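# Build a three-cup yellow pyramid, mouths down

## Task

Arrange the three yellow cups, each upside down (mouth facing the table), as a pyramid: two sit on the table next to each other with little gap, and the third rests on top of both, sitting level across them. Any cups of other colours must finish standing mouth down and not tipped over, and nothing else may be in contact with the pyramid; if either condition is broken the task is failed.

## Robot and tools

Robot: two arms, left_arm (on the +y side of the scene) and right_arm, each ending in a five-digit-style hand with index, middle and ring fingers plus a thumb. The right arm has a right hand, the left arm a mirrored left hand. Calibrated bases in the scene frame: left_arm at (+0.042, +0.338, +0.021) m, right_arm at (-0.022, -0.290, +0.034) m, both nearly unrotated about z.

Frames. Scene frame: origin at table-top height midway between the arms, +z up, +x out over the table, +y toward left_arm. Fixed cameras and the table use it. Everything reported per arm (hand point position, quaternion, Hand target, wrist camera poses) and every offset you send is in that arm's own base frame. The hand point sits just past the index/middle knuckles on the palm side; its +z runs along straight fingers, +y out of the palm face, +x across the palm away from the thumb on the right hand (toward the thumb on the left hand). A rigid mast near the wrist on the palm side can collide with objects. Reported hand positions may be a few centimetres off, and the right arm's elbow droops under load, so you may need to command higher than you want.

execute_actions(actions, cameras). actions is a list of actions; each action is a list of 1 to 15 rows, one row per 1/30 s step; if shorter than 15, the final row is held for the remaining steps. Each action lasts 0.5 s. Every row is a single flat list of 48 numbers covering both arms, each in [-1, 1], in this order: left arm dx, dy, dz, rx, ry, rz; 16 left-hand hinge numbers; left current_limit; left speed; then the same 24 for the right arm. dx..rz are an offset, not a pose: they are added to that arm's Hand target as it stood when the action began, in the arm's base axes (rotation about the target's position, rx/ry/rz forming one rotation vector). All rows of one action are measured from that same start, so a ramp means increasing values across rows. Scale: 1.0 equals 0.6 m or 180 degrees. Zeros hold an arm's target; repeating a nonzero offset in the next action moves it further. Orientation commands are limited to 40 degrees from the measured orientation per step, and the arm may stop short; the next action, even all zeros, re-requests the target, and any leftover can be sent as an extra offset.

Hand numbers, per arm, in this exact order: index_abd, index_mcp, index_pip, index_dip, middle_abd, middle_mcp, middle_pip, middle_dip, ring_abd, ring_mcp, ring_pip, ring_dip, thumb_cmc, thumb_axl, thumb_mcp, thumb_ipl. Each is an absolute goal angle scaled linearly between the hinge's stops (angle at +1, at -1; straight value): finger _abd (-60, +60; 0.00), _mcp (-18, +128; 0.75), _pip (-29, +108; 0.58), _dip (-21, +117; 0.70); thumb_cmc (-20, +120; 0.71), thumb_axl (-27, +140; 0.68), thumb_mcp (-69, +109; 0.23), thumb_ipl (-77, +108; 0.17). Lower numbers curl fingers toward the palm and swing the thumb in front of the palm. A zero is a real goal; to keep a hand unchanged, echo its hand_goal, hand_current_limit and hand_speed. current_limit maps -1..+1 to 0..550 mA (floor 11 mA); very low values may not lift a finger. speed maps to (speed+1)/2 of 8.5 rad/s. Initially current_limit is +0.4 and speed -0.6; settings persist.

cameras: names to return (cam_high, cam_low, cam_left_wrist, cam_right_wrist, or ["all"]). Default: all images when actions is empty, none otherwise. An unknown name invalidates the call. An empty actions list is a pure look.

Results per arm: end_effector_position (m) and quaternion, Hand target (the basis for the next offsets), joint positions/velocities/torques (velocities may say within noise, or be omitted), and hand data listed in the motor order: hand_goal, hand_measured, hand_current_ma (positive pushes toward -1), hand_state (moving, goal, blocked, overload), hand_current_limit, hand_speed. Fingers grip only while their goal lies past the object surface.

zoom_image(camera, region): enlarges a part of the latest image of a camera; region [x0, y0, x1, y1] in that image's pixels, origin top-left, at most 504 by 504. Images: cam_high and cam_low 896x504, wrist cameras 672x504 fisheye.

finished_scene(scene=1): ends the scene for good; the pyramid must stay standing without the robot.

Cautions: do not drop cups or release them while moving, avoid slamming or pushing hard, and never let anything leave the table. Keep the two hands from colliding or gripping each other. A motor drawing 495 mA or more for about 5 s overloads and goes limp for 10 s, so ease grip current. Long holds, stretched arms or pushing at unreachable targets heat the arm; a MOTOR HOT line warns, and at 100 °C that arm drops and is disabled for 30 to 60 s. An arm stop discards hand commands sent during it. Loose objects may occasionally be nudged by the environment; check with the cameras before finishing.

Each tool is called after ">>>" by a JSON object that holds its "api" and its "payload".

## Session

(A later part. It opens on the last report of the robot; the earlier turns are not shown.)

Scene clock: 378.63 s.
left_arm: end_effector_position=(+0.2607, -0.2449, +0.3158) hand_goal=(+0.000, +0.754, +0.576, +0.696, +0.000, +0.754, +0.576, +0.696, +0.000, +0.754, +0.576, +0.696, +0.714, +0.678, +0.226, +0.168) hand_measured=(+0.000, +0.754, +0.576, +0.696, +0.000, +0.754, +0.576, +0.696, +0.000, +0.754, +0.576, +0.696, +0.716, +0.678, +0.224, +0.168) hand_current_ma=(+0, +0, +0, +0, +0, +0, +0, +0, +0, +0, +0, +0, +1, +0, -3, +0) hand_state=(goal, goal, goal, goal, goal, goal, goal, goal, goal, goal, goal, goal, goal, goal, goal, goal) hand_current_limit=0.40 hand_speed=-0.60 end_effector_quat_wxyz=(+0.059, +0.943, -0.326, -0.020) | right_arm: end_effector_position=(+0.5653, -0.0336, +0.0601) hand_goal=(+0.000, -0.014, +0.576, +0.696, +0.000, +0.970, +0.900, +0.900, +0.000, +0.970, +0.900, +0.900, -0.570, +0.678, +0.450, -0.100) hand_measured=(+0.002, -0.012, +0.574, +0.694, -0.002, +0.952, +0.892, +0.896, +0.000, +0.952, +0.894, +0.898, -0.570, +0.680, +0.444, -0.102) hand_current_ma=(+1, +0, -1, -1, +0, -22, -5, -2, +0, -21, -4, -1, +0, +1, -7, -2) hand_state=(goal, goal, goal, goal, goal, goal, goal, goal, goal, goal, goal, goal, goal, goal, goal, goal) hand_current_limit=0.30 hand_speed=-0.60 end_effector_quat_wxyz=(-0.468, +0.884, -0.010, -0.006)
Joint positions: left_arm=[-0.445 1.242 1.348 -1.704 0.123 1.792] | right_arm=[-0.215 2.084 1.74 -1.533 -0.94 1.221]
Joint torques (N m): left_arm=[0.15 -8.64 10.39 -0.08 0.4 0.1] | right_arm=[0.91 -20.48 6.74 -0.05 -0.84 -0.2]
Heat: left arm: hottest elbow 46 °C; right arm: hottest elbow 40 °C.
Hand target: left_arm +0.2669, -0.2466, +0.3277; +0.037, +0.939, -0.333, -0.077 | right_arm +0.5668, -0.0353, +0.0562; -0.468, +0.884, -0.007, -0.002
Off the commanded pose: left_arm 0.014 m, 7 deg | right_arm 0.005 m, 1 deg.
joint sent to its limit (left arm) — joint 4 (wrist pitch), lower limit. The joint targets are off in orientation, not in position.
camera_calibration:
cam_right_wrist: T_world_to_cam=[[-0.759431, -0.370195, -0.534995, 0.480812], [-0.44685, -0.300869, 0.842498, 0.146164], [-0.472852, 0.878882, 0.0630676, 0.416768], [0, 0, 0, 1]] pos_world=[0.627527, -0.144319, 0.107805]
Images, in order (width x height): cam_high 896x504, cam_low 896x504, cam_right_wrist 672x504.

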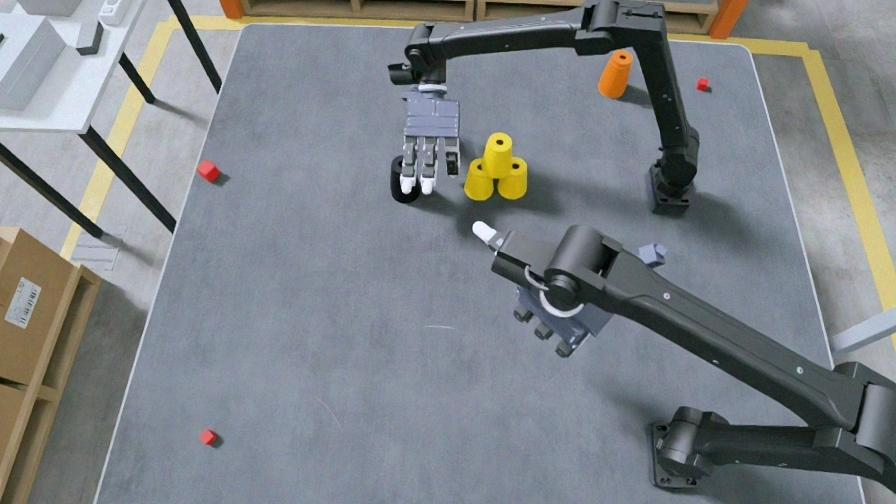

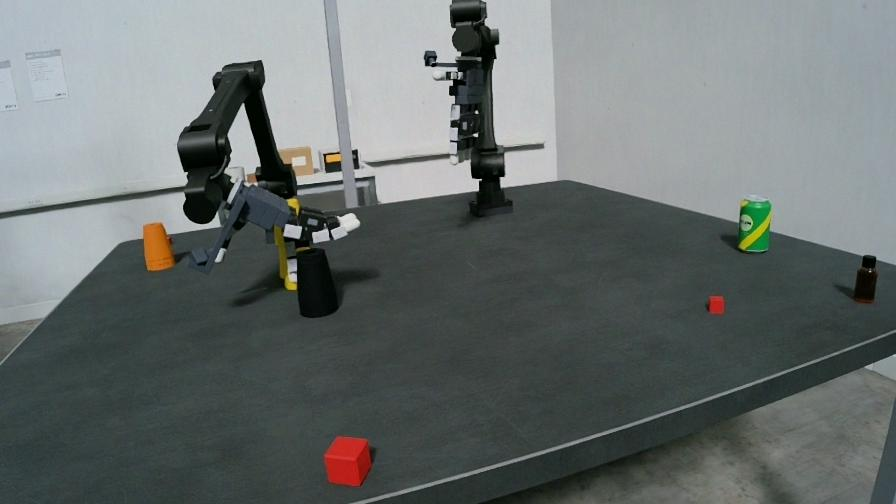

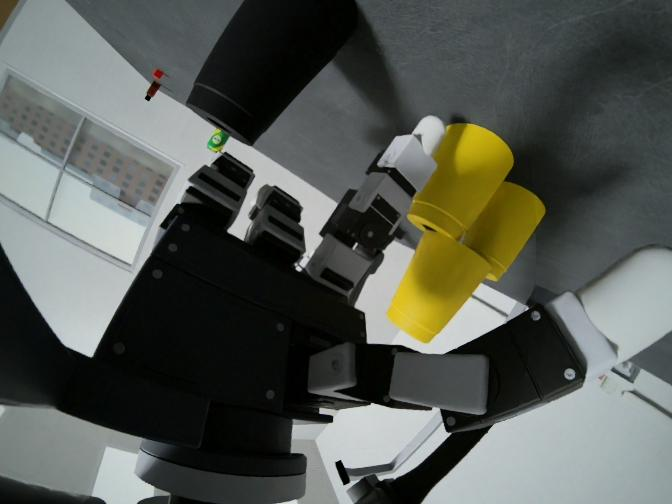

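>>> {"api": "execute_actions", "payload": {"actions": [[[0,0,0,0,0,0,0,0.754,0.576,0.696,0,0.754,0.576,0.696,0,0.754,0.576,0.696,0.714,0.678,0.226,0.168,0.4,-0.6,-0.03,0,0.002,0,0,0,0,-0.014,0.576,0.696,0,0.97,0.9,0.9,0,0.97,0.9,0.9,-0.571,0.678,0.45,-0.1,0.3,-0.6]]], "cameras": ["cam_high","cam_low","cam_right_wrist"]}}

>>> {"api": "zoom_image", "payload": {"camera": "cam_high", "region": [420, 110, 540, 210]}}

>>> {"api": "zoom_image", "payload": {"camera": "cam_right_wrist", "region": [330, 50, 600, 330]}}

Scene clock: 382.03 s.
left_arm: end_effector_position=(+0.2607, -0.2449, +0.3158) hand_goal=(+0.000, +0.754, +0.576, +0.696, +0.000, +0.754, +0.576, +0.696, +0.000, +0.754, +0.576, +0.696, +0.714, +0.678, +0.226, +0.168) hand_measured=(+0.000, +0.754, +0.576, +0.696, +0.000, +0.754, +0.576, +0.696, +0.000, +0.754, +0.576, +0.696, +0.716, +0.678, +0.224, +0.168) hand_current_ma=(+0, +0, +0, +0, +0, +0, +0, +0, +0, +0, +0, +0, +1, +0, -3, +0) hand_state=(goal, goal, goal, goal, goal, goal, goal, goal, goal, goal, goal, goal, goal, goal, goal, goal) hand_current_limit=0.40 hand_speed=-0.60 end_effector_quat_wxyz=(+0.059, +0.943, -0.326, -0.020) | right_arm: end_effector_position=(+0.5457, -0.0295, +0.0429) hand_goal=(+0.000, -0.014, +0.576, +0.696, +0.000, +0.970, +0.900, +0.900, +0.000, +0.970, +0.900, +0.900, -0.570, +0.678, +0.450, -0.100) hand_measured=(+0.002, -0.014, +0.574, +0.694, -0.002, +0.952, +0.894, +0.896, -0.002, +0.962, +0.894, +0.898, -0.570, +0.680, +0.444, -0.102) hand_current_ma=(+0, +0, -1, -1, +0, -21, -5, -2, +0, -6, -4, -1, +0, +1, -6, -2) hand_state=(goal, goal, goal, goal, goal, goal, goal, goal, goal, goal, goal, goal, goal, goal, goal, goal) hand_current_limit=0.30 hand_speed=-0.60 end_effector_quat_wxyz=(-0.472, +0.881, -0.013, -0.021)
Joint positions: left_arm=[-0.445 1.242 1.348 -1.704 0.123 1.792] | right_arm=[-0.216 2.076 1.67 -1.515 -0.94 1.206]
Joint torques (N m): left_arm=[0.09 -8.64 10.36 -0.08 0.4 0.1] | right_arm=[0.85 -22.89 6.34 -0.21 -0.77 -0.16]
Heat: left arm: hottest elbow 46 °C; right arm: hottest elbow 40 °C.
Hand target: left_arm +0.2669, -0.2466, +0.3277; +0.037, +0.939, -0.333, -0.077 | right_arm +0.5488, -0.0354, +0.0573; -0.468, +0.884, -0.007, -0.002
Off the commanded pose: left_arm 0.014 m, 7 deg | right_arm 0.016 m, 2 deg.
joint sent to its limit (left arm) — joint 4 (wrist pitch), lower limit. The joint targets are off in orientation, not in position.
camera_calibration:
cam_right_wrist: T_world_to_cam=[[-0.772065, -0.371695, -0.515517, 0.46423], [-0.418979, -0.312246, 0.852619, 0.137203], [-0.477883, 0.874268, 0.0853417, 0.406651], [0, 0, 0, 1]] pos_world=[0.610232, -0.140129, 0.0876329]
Images, in order (width x height): cam_high 896x504, cam_low 896x504, cam_right_wrist 672x504.

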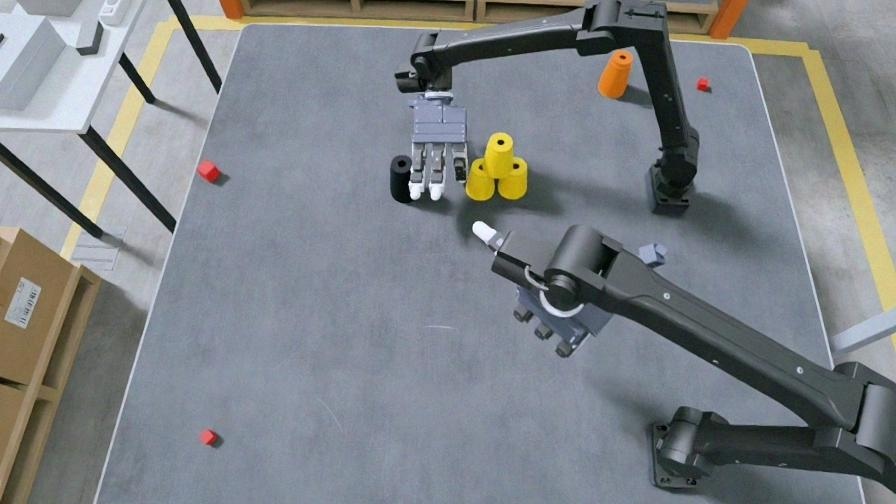

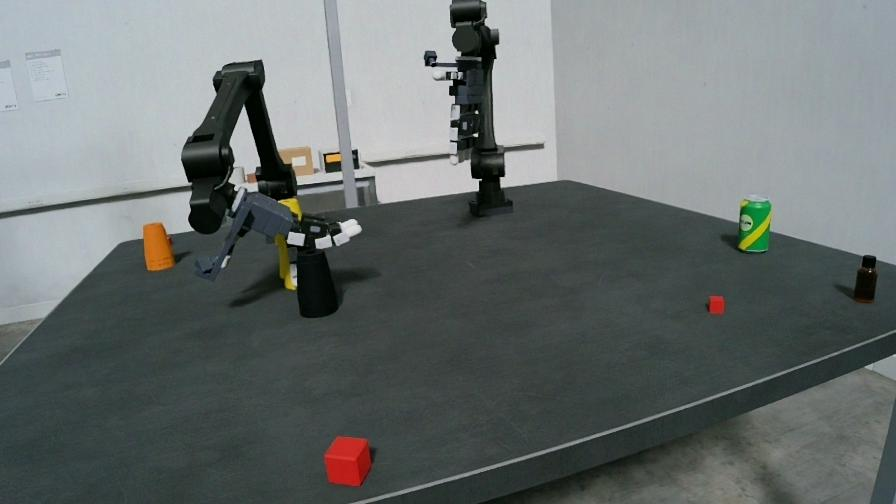

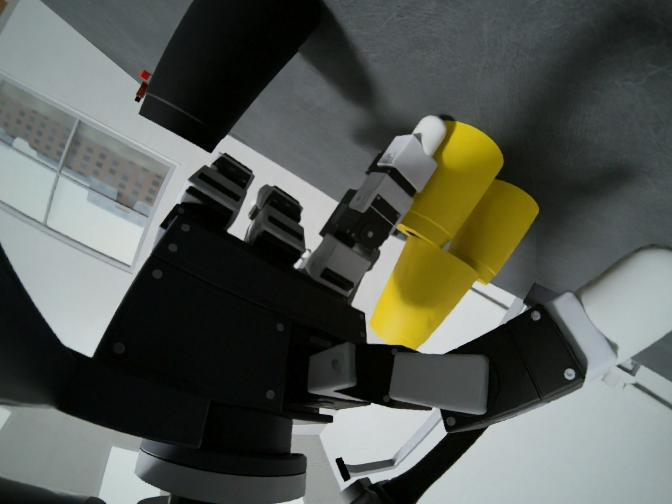

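Scaled by 4.200.

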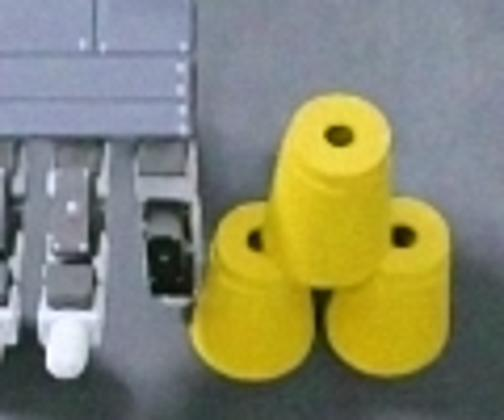

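Scaled by 1.800 from the camera's 672x504 image, which has a finer 960x720 frame.

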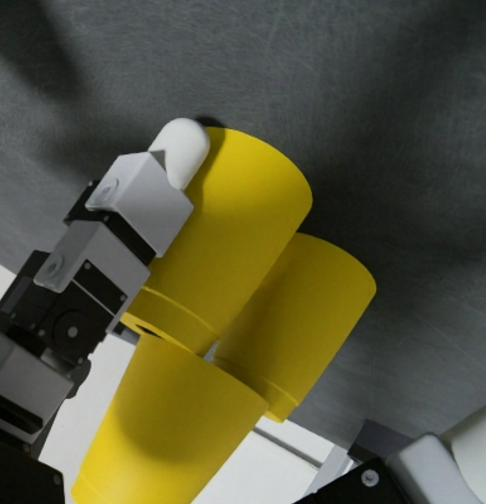

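>>> {"api": "execute_actions", "payload": {"actions": [[[0,0,0,0,0,0,0,0.754,0.576,0.696,0,0.754,0.576,0.696,0,0.754,0.576,0.696,0.714,0.678,0.226,0.168,0.4,-0.6,-0.003,-0.004,0.022,0,0,0,0,-0.014,0.576,0.696,0,0.97,0.9,0.9,0,0.97,0.9,0.9,-0.571,0.678,0.45,-0.1,0.3,-0.6]]], "cameras": ["cam_high","cam_low","cam_right_wrist"]}}

>>> {"api": "zoom_image", "payload": {"camera": "cam_high", "region": [380, 110, 540, 210]}}

>>> {"api": "zoom_image", "payload": {"camera": "cam_low", "region": [240, 180, 390, 330]}}

Scene clock: 386.13 s.
left_arm: end_effector_position=(+0.2607, -0.2449, +0.3158) hand_goal=(+0.000, +0.754, +0.576, +0.696, +0.000, +0.754, +0.576, +0.696, +0.000, +0.754, +0.576, +0.696, +0.714, +0.678, +0.226, +0.168) hand_measured=(+0.000, +0.754, +0.576, +0.696, +0.000, +0.754, +0.576, +0.696, +0.000, +0.754, +0.576, +0.696, +0.716, +0.678, +0.224, +0.168) hand_current_ma=(+0, +0, +0, +0, +0, +0, +0, +0, +0, +0, +0, +0, +1, +0, -3, +0) hand_state=(goal, goal, goal, goal, goal, goal, goal, goal, goal, goal, goal, goal, goal, goal, goal, goal) hand_current_limit=0.40 hand_speed=-0.60 end_effector_quat_wxyz=(+0.059, +0.943, -0.326, -0.020) | right_arm: end_effector_position=(+0.5448, -0.0306, +0.0480) hand_goal=(+0.000, -0.014, +0.576, +0.696, +0.000, +0.970, +0.900, +0.900, +0.000, +0.970, +0.900, +0.900, -0.570, +0.678, +0.450, -0.100) hand_measured=(+0.002, -0.014, +0.574, +0.694, -0.002, +0.952, +0.894, +0.896, -0.002, +0.962, +0.894, +0.898, -0.570, +0.680, +0.444, -0.102) hand_current_ma=(+0, +0, -1, -1, +0, -21, -5, -2, +0, -6, -4, -1, +0, +1, -6, -2) hand_state=(goal, goal, goal, goal, goal, goal, goal, goal, goal, goal, goal, goal, goal, goal, goal, goal) hand_current_limit=0.30 hand_speed=-0.60 end_effector_quat_wxyz=(-0.471, +0.882, -0.013, -0.020)
Joint positions: left_arm=[-0.445 1.242 1.348 -1.704 0.123 1.792] | right_arm=[-0.218 2.067 1.67 -1.522 -0.938 1.204]
Joint torques (N m): left_arm=[0.15 -8.59 10.37 -0.05 0.4 0.1] | right_arm=[0.91 -23.53 7.39 -0.95 -0.78 -0.22]
Heat: left arm: hottest elbow 46 °C; right arm: hottest elbow 40 °C.
Hand target: left_arm +0.2669, -0.2466, +0.3277; +0.037, +0.939, -0.333, -0.077 | right_arm +0.5469, -0.0378, +0.0706; -0.468, +0.884, -0.007, -0.002
Off the commanded pose: left_arm 0.014 m, 7 deg | right_arm 0.024 m, 2 deg.
joint sent to its limit (left arm) — joint 4 (wrist pitch), lower limit. The joint targets are off in orientation, not in position.
camera_calibration:
cam_right_wrist: T_world_to_cam=[[-0.770803, -0.37223, -0.517018, 0.465101], [-0.421526, -0.310516, 0.851995, 0.133565], [-0.477681, 0.874657, 0.0824425, 0.406818], [0, 0, 0, 1]] pos_world=[0.609131, -0.141227, 0.0931294]
Images, in order (width x height): cam_high 896x504, cam_low 896x504, cam_right_wrist 672x504.

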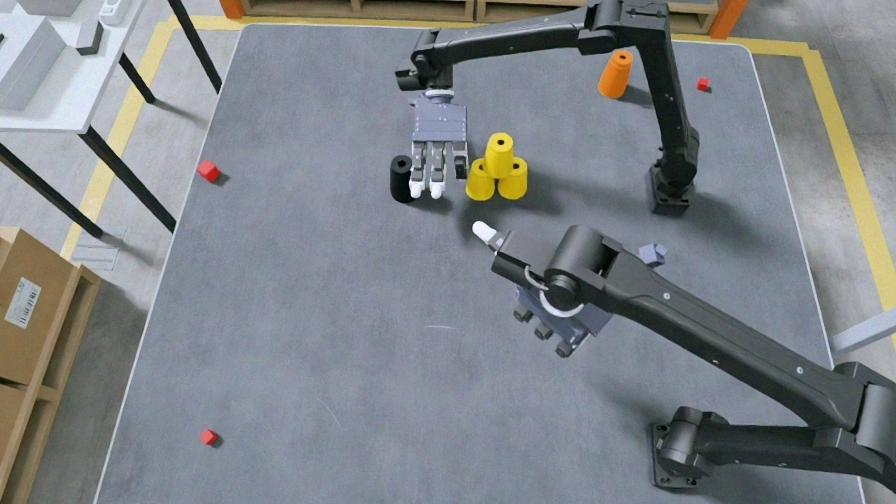

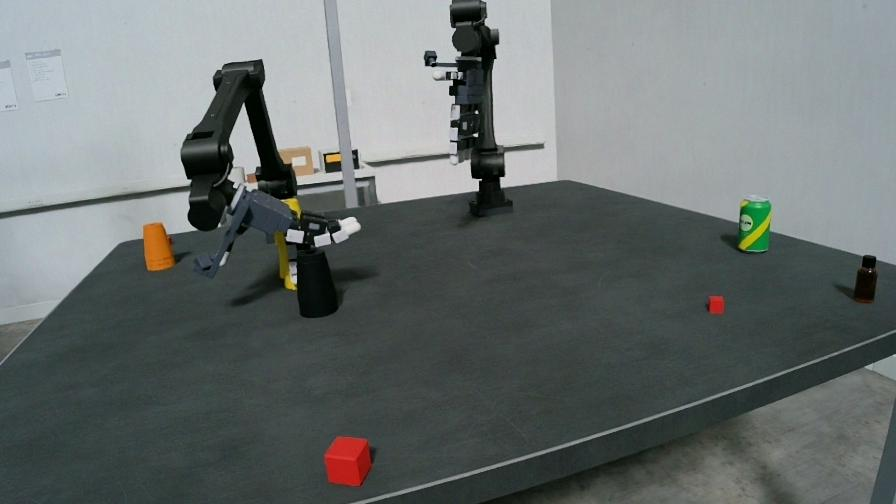

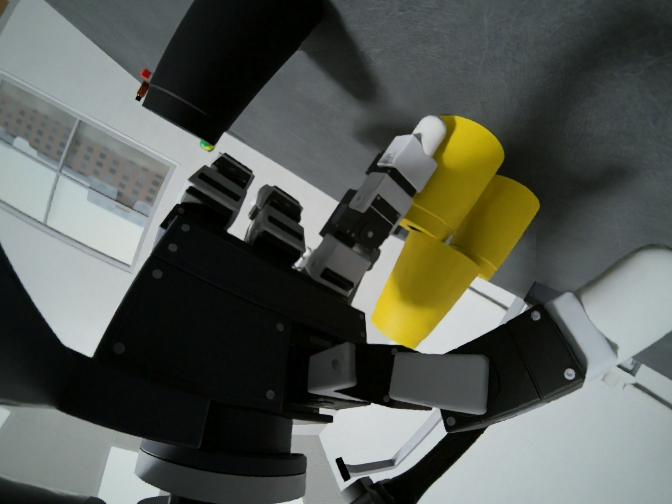

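Scaled by 3.150.

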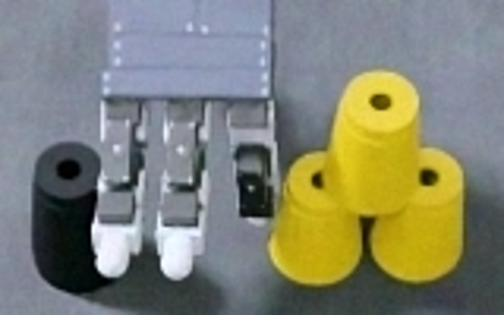

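Scaled by 3.360.

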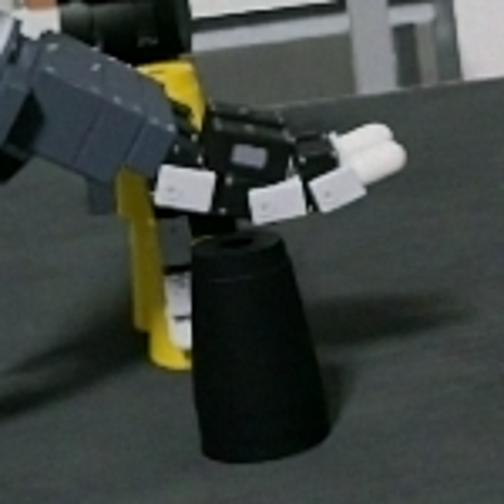

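>>> {"api": "execute_actions", "payload": {"actions": [[[0,0,0,0,0,0,0,0.754,0.576,0.696,0,0.754,0.576,0.696,0,0.754,0.576,0.696,0.714,0.678,0.226,0.168,0.4,-0.6,-0.012,-0.002,0,0,0,0,0,-0.014,0.576,0.696,0,0.97,0.9,0.9,0,0.97,0.9,0.9,-0.571,0.678,0.45,-0.1,0.3,-0.6]]], "cameras": ["cam_high","cam_right_wrist"]}}

>>> {"api": "zoom_image", "payload": {"camera": "cam_high", "region": [420, 110, 540, 210]}}

Scene clock: 389.53 s.
left_arm: end_effector_position=(+0.2607, -0.2449, +0.3158) hand_goal=(+0.000, +0.754, +0.576, +0.696, +0.000, +0.754, +0.576, +0.696, +0.000, +0.754, +0.576, +0.696, +0.714, +0.678, +0.226, +0.168) hand_measured=(+0.000, +0.754, +0.576, +0.696, +0.000, +0.754, +0.576, +0.696, +0.000, +0.754, +0.576, +0.696, +0.716, +0.678, +0.224, +0.168) hand_current_ma=(+0, +0, +0, +0, +0, +0, +0, +0, +0, +0, +0, +0, +1, +0, -3, +0) hand_state=(goal, goal, goal, goal, goal, goal, goal, goal, goal, goal, goal, goal, goal, goal, goal, goal) hand_current_limit=0.40 hand_speed=-0.60 end_effector_quat_wxyz=(+0.059, +0.943, -0.326, -0.020) | right_arm: end_effector_position=(+0.5411, -0.0327, +0.0517) hand_goal=(+0.000, -0.014, +0.576, +0.696, +0.000, +0.970, +0.900, +0.900, +0.000, +0.970, +0.900, +0.900, -0.570, +0.678, +0.450, -0.100) hand_measured=(+0.002, -0.014, +0.574, +0.694, -0.002, +0.952, +0.894, +0.896, -0.002, +0.962, +0.894, +0.898, -0.570, +0.680, +0.444, -0.102) hand_current_ma=(+0, +0, -1, -1, +0, -21, -5, -2, +0, -6, -4, -1, +0, +1, -6, -2) hand_state=(goal, goal, goal, goal, goal, goal, goal, goal, goal, goal, goal, goal, goal, goal, goal, goal) hand_current_limit=0.30 hand_speed=-0.60 end_effector_quat_wxyz=(-0.470, +0.882, -0.011, -0.017)
Joint positions: left_arm=[-0.445 1.242 1.348 -1.704 0.123 1.792] | right_arm=[-0.223 2.052 1.656 -1.522 -0.937 1.196]
Joint torques (N m): left_arm=[0.09 -8.7 10.37 -0.06 0.4 0.1] | right_arm=[1.44 -23.41 6.5 -0.9 -0.76 -0.22]
Heat: left arm: hottest elbow 46 °C; right arm: hottest elbow 40 °C.
Hand target: left_arm +0.2669, -0.2466, +0.3277; +0.037, +0.939, -0.333, -0.077 | right_arm +0.5398, -0.0390, +0.0707; -0.468, +0.884, -0.007, -0.002
Off the commanded pose: left_arm 0.014 m, 7 deg | right_arm 0.020 m, 2 deg.
joint sent to its limit (left arm) — joint 4 (wrist pitch), lower limit. The joint targets are off in orientation, not in position.
camera_calibration:
cam_right_wrist: T_world_to_cam=[[-0.76714, -0.37284, -0.522002, 0.461596], [-0.42769, -0.309212, 0.849393, 0.131726], [-0.478098, 0.874859, 0.0777491, 0.406991], [0, 0, 0, 1]] pos_world=[0.605029, -0.143227, 0.0974234]
Images, in order (width x height): cam_high 896x504, cam_right_wrist 672x504.

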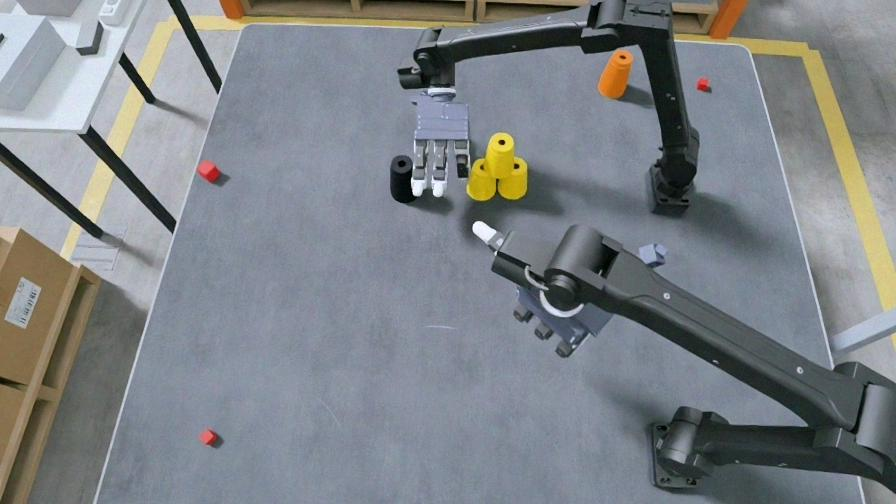

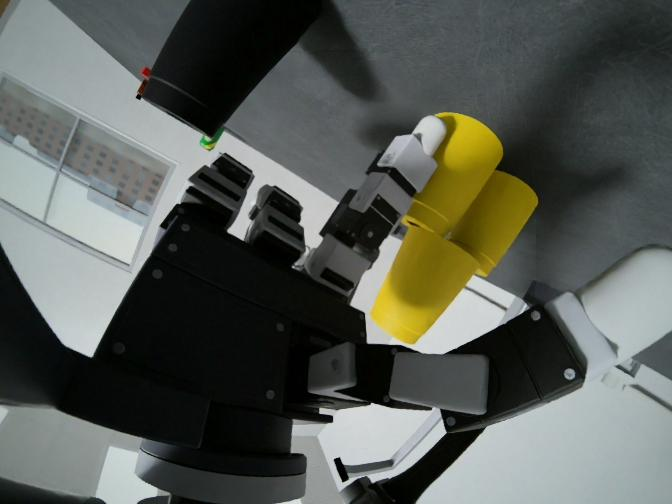

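Scaled by 4.200.

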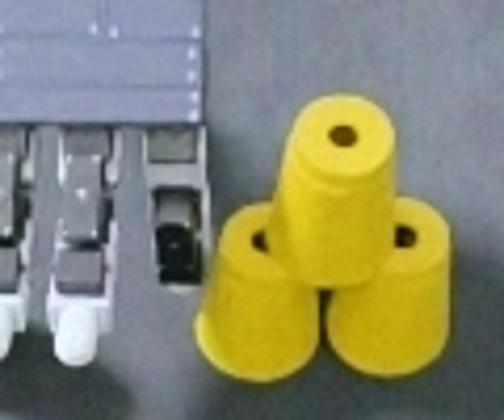

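>>> {"api": "execute_actions", "payload": {"actions": [[[0,0,0,0,0,0,0,0.754,0.576,0.696,0,0.754,0.576,0.696,0,0.754,0.576,0.696,0.714,0.678,0.226,0.168,0.4,-0.6,0.05,-0.01,0.01,0,0,0,0,-0.014,0.576,0.696,0,0.97,0.9,0.9,0,0.97,0.9,0.9,-0.571,0.678,0.45,-0.1,0.3,-0.6]],[[0,0,0,0,0,0,0,0.754,0.576,0.696,0,0.754,0.576,0.696,0,0.754,0.576,0.696,0.714,0.678,0.226,0.168,0.4,-0.6,0.01,-0.01,0.1,0,0,0,0,-0.014,0.576,0.696,0,0.97,0.9,0.9,0,0.97,0.9,0.9,-0.571,0.678,0.45,-0.1,0.3,-0.6]],[[0,0,0,0,0,0,0,0.754,0.576,0.696,0,0.754,0.576,0.696,0,0.754,0.576,0.696,0.714,0.678,0.226,0.168,0.4,-0.6,0,-0.02,0.12,0,0,0,0,-0.014,0.576,0.696,0,0.97,0.9,0.9,0,0.97,0.9,0.9,-0.571,0.678,0.45,-0.1,0.3,-0.6]],[[0,0,0,0,0,0,0,0.754,0.576,0.696,0,0.754,0.576,0.696,0,0.754,0.576,0.696,0.714,0.678,0.226,0.168,0.4,-0.6,-0.03,-0.12,0.08,0,0,0,0,0.4,0.576,0.696,0,0.75,0.576,0.696,0,0.75,0.576,0.696,-0.571,0.678,0.45,-0.1,0.3,-0.6]]], "cameras": ["all"]}}

>>> {"api": "zoom_image", "payload": {"camera": "cam_high", "region": [420, 110, 540, 210]}}

>>> {"api": "zoom_image", "payload": {"camera": "cam_low", "region": [240, 180, 360, 330]}}

>>> {"api": "zoom_image", "payload": {"camera": "cam_left_wrist", "region": [50, 80, 210, 220]}}

Scene clock: 395.70 s.
left_arm: end_effector_position=(+0.2607, -0.2449, +0.3158) hand_goal=(+0.000, +0.754, +0.576, +0.696, +0.000, +0.754, +0.576, +0.696, +0.000, +0.754, +0.576, +0.696, +0.714, +0.678, +0.226, +0.168) hand_measured=(+0.000, +0.754, +0.576, +0.696, +0.000, +0.754, +0.576, +0.696, +0.000, +0.754, +0.576, +0.696, +0.716, +0.678, +0.224, +0.168) hand_current_ma=(+0, +0, +0, +0, +0, +0, +0, +0, +0, +0, +0, +0, +1, +0, -3, +0) hand_state=(goal, goal, goal, goal, goal, goal, goal, goal, goal, goal, goal, goal, goal, goal, goal, goal) hand_current_limit=0.40 hand_speed=-0.60 end_effector_quat_wxyz=(+0.059, +0.943, -0.326, -0.020) | right_arm: end_effector_position=(+0.5489, -0.1363, +0.2233) hand_goal=(+0.000, +0.400, +0.576, +0.696, +0.000, +0.750, +0.576, +0.696, +0.000, +0.750, +0.576, +0.696, -0.570, +0.678, +0.450, -0.100) hand_measured=(+0.000, +0.388, +0.574, +0.694, -0.002, +0.742, +0.576, +0.698, -0.002, +0.742, +0.576, +0.698, -0.570, +0.680, +0.444, -0.102) hand_current_ma=(+0, -12, -1, -1, +0, -6, +0, +1, +0, -5, +0, +1, +0, +1, -6, -2) hand_state=(goal, goal, goal, goal, goal, goal, goal, goal, goal, goal, goal, goal, goal, goal, goal, goal) hand_current_limit=0.30 hand_speed=-0.60 end_effector_quat_wxyz=(-0.422, +0.898, -0.075, +0.095)
Joint positions: left_arm=[-0.445 1.242 1.348 -1.704 0.123 1.792] | right_arm=[-0.384 1.881 1.89 -1.677 -0.891 1.306]
Joint torques (N m): left_arm=[0.03 -8.59 10.4 -0.06 0.4 0.1] | right_arm=[1.61 -20.72 12.59 -0.44 -0.91 -0.04]
Heat: left arm: hottest elbow 46 °C; right arm: hottest elbow 40 °C.
Hand target: left_arm +0.2669, -0.2466, +0.3277; +0.037, +0.939, -0.333, -0.077 | right_arm +0.5577, -0.1348, +0.2568; -0.468, +0.884, -0.006, -0.002
Off the commanded pose: left_arm 0.014 m, 7 deg | right_arm 0.035 m, 15 deg.
joint sent to its limit (left arm) — joint 4 (wrist pitch), lower limit. The joint targets are off in orientation, not in position.
joint sent to its limit (right arm) — joint 4 (wrist pitch), lower limit. The joint targets are off in orientation, not in position.
camera_calibration:
cam_left_wrist: T_world_to_cam=[[-0.19067, 0.977391, -0.0913913, 0.284466], [0.712615, 0.201843, 0.671892, -0.396626], [0.675148, 0.062983, -0.734989, 0.194377], [0, 0, 0, 1]] pos_world=[0.205647, -0.21022, 0.435353]
cam_right_wrist: T_world_to_cam=[[-0.759457, -0.265536, -0.593899, 0.545007], [-0.587759, -0.11126, 0.80135, 0.0829077], [-0.278864, 0.95766, -0.0715739, 0.42333], [0, 0, 0, 1]] pos_world=[0.580691, -0.251463, 0.287541]

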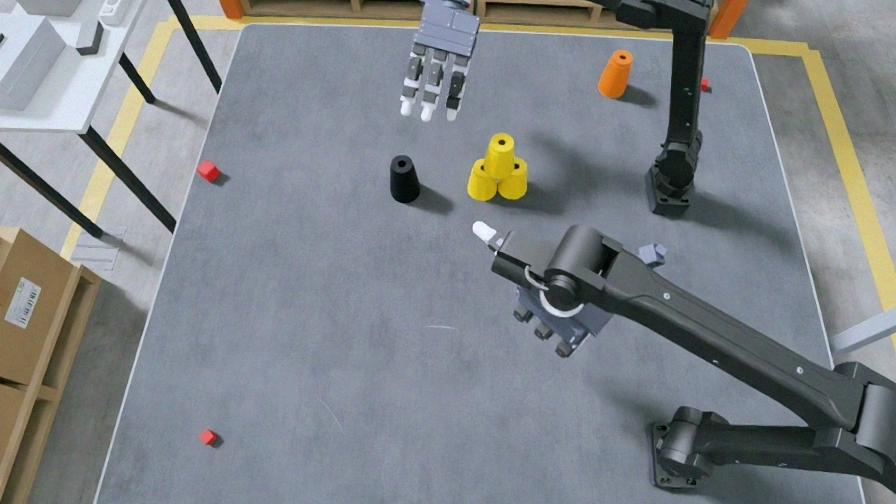

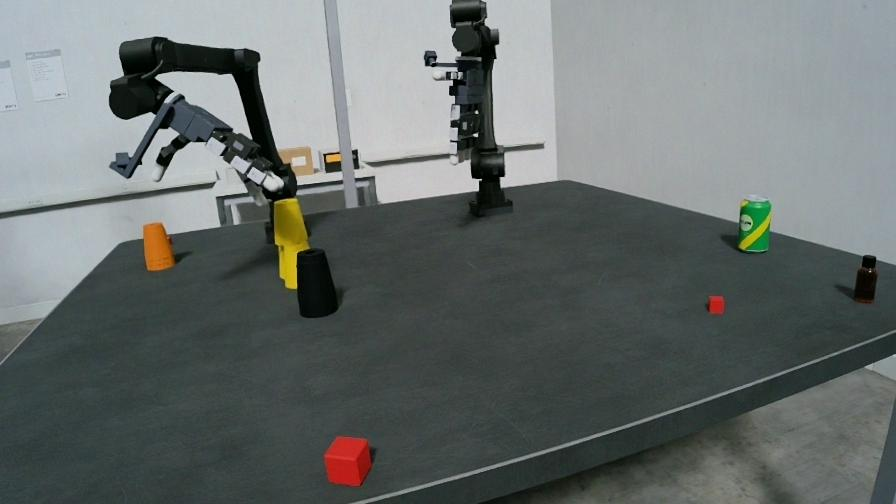

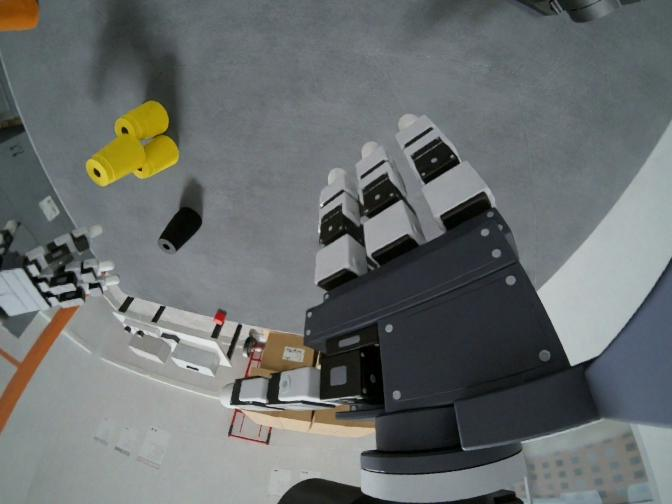

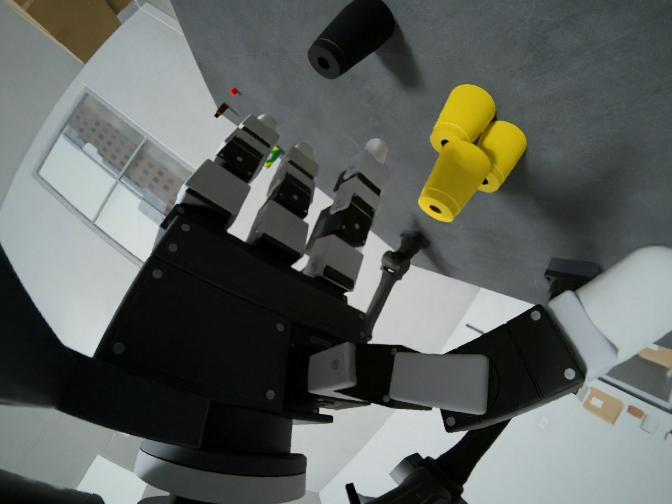

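Scaled by 4.200.

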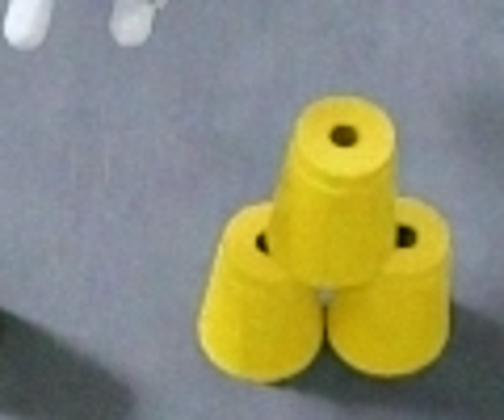

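Scaled by 3.360.

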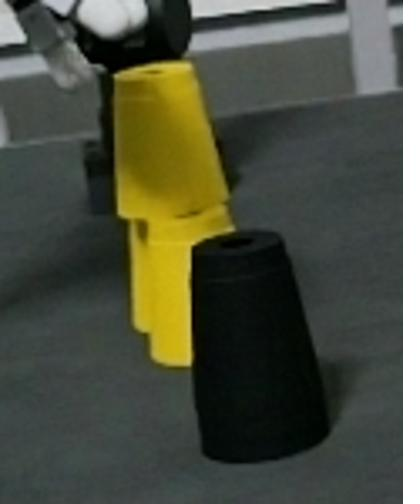

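Scaled by 3.150 from the camera's 672x504 image, which has a finer 960x720 frame.

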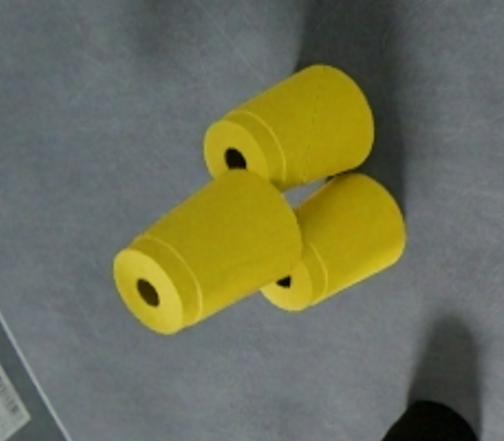

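>>> {"api": "finished_scene", "payload": {}}

The scene is finished: the task was done.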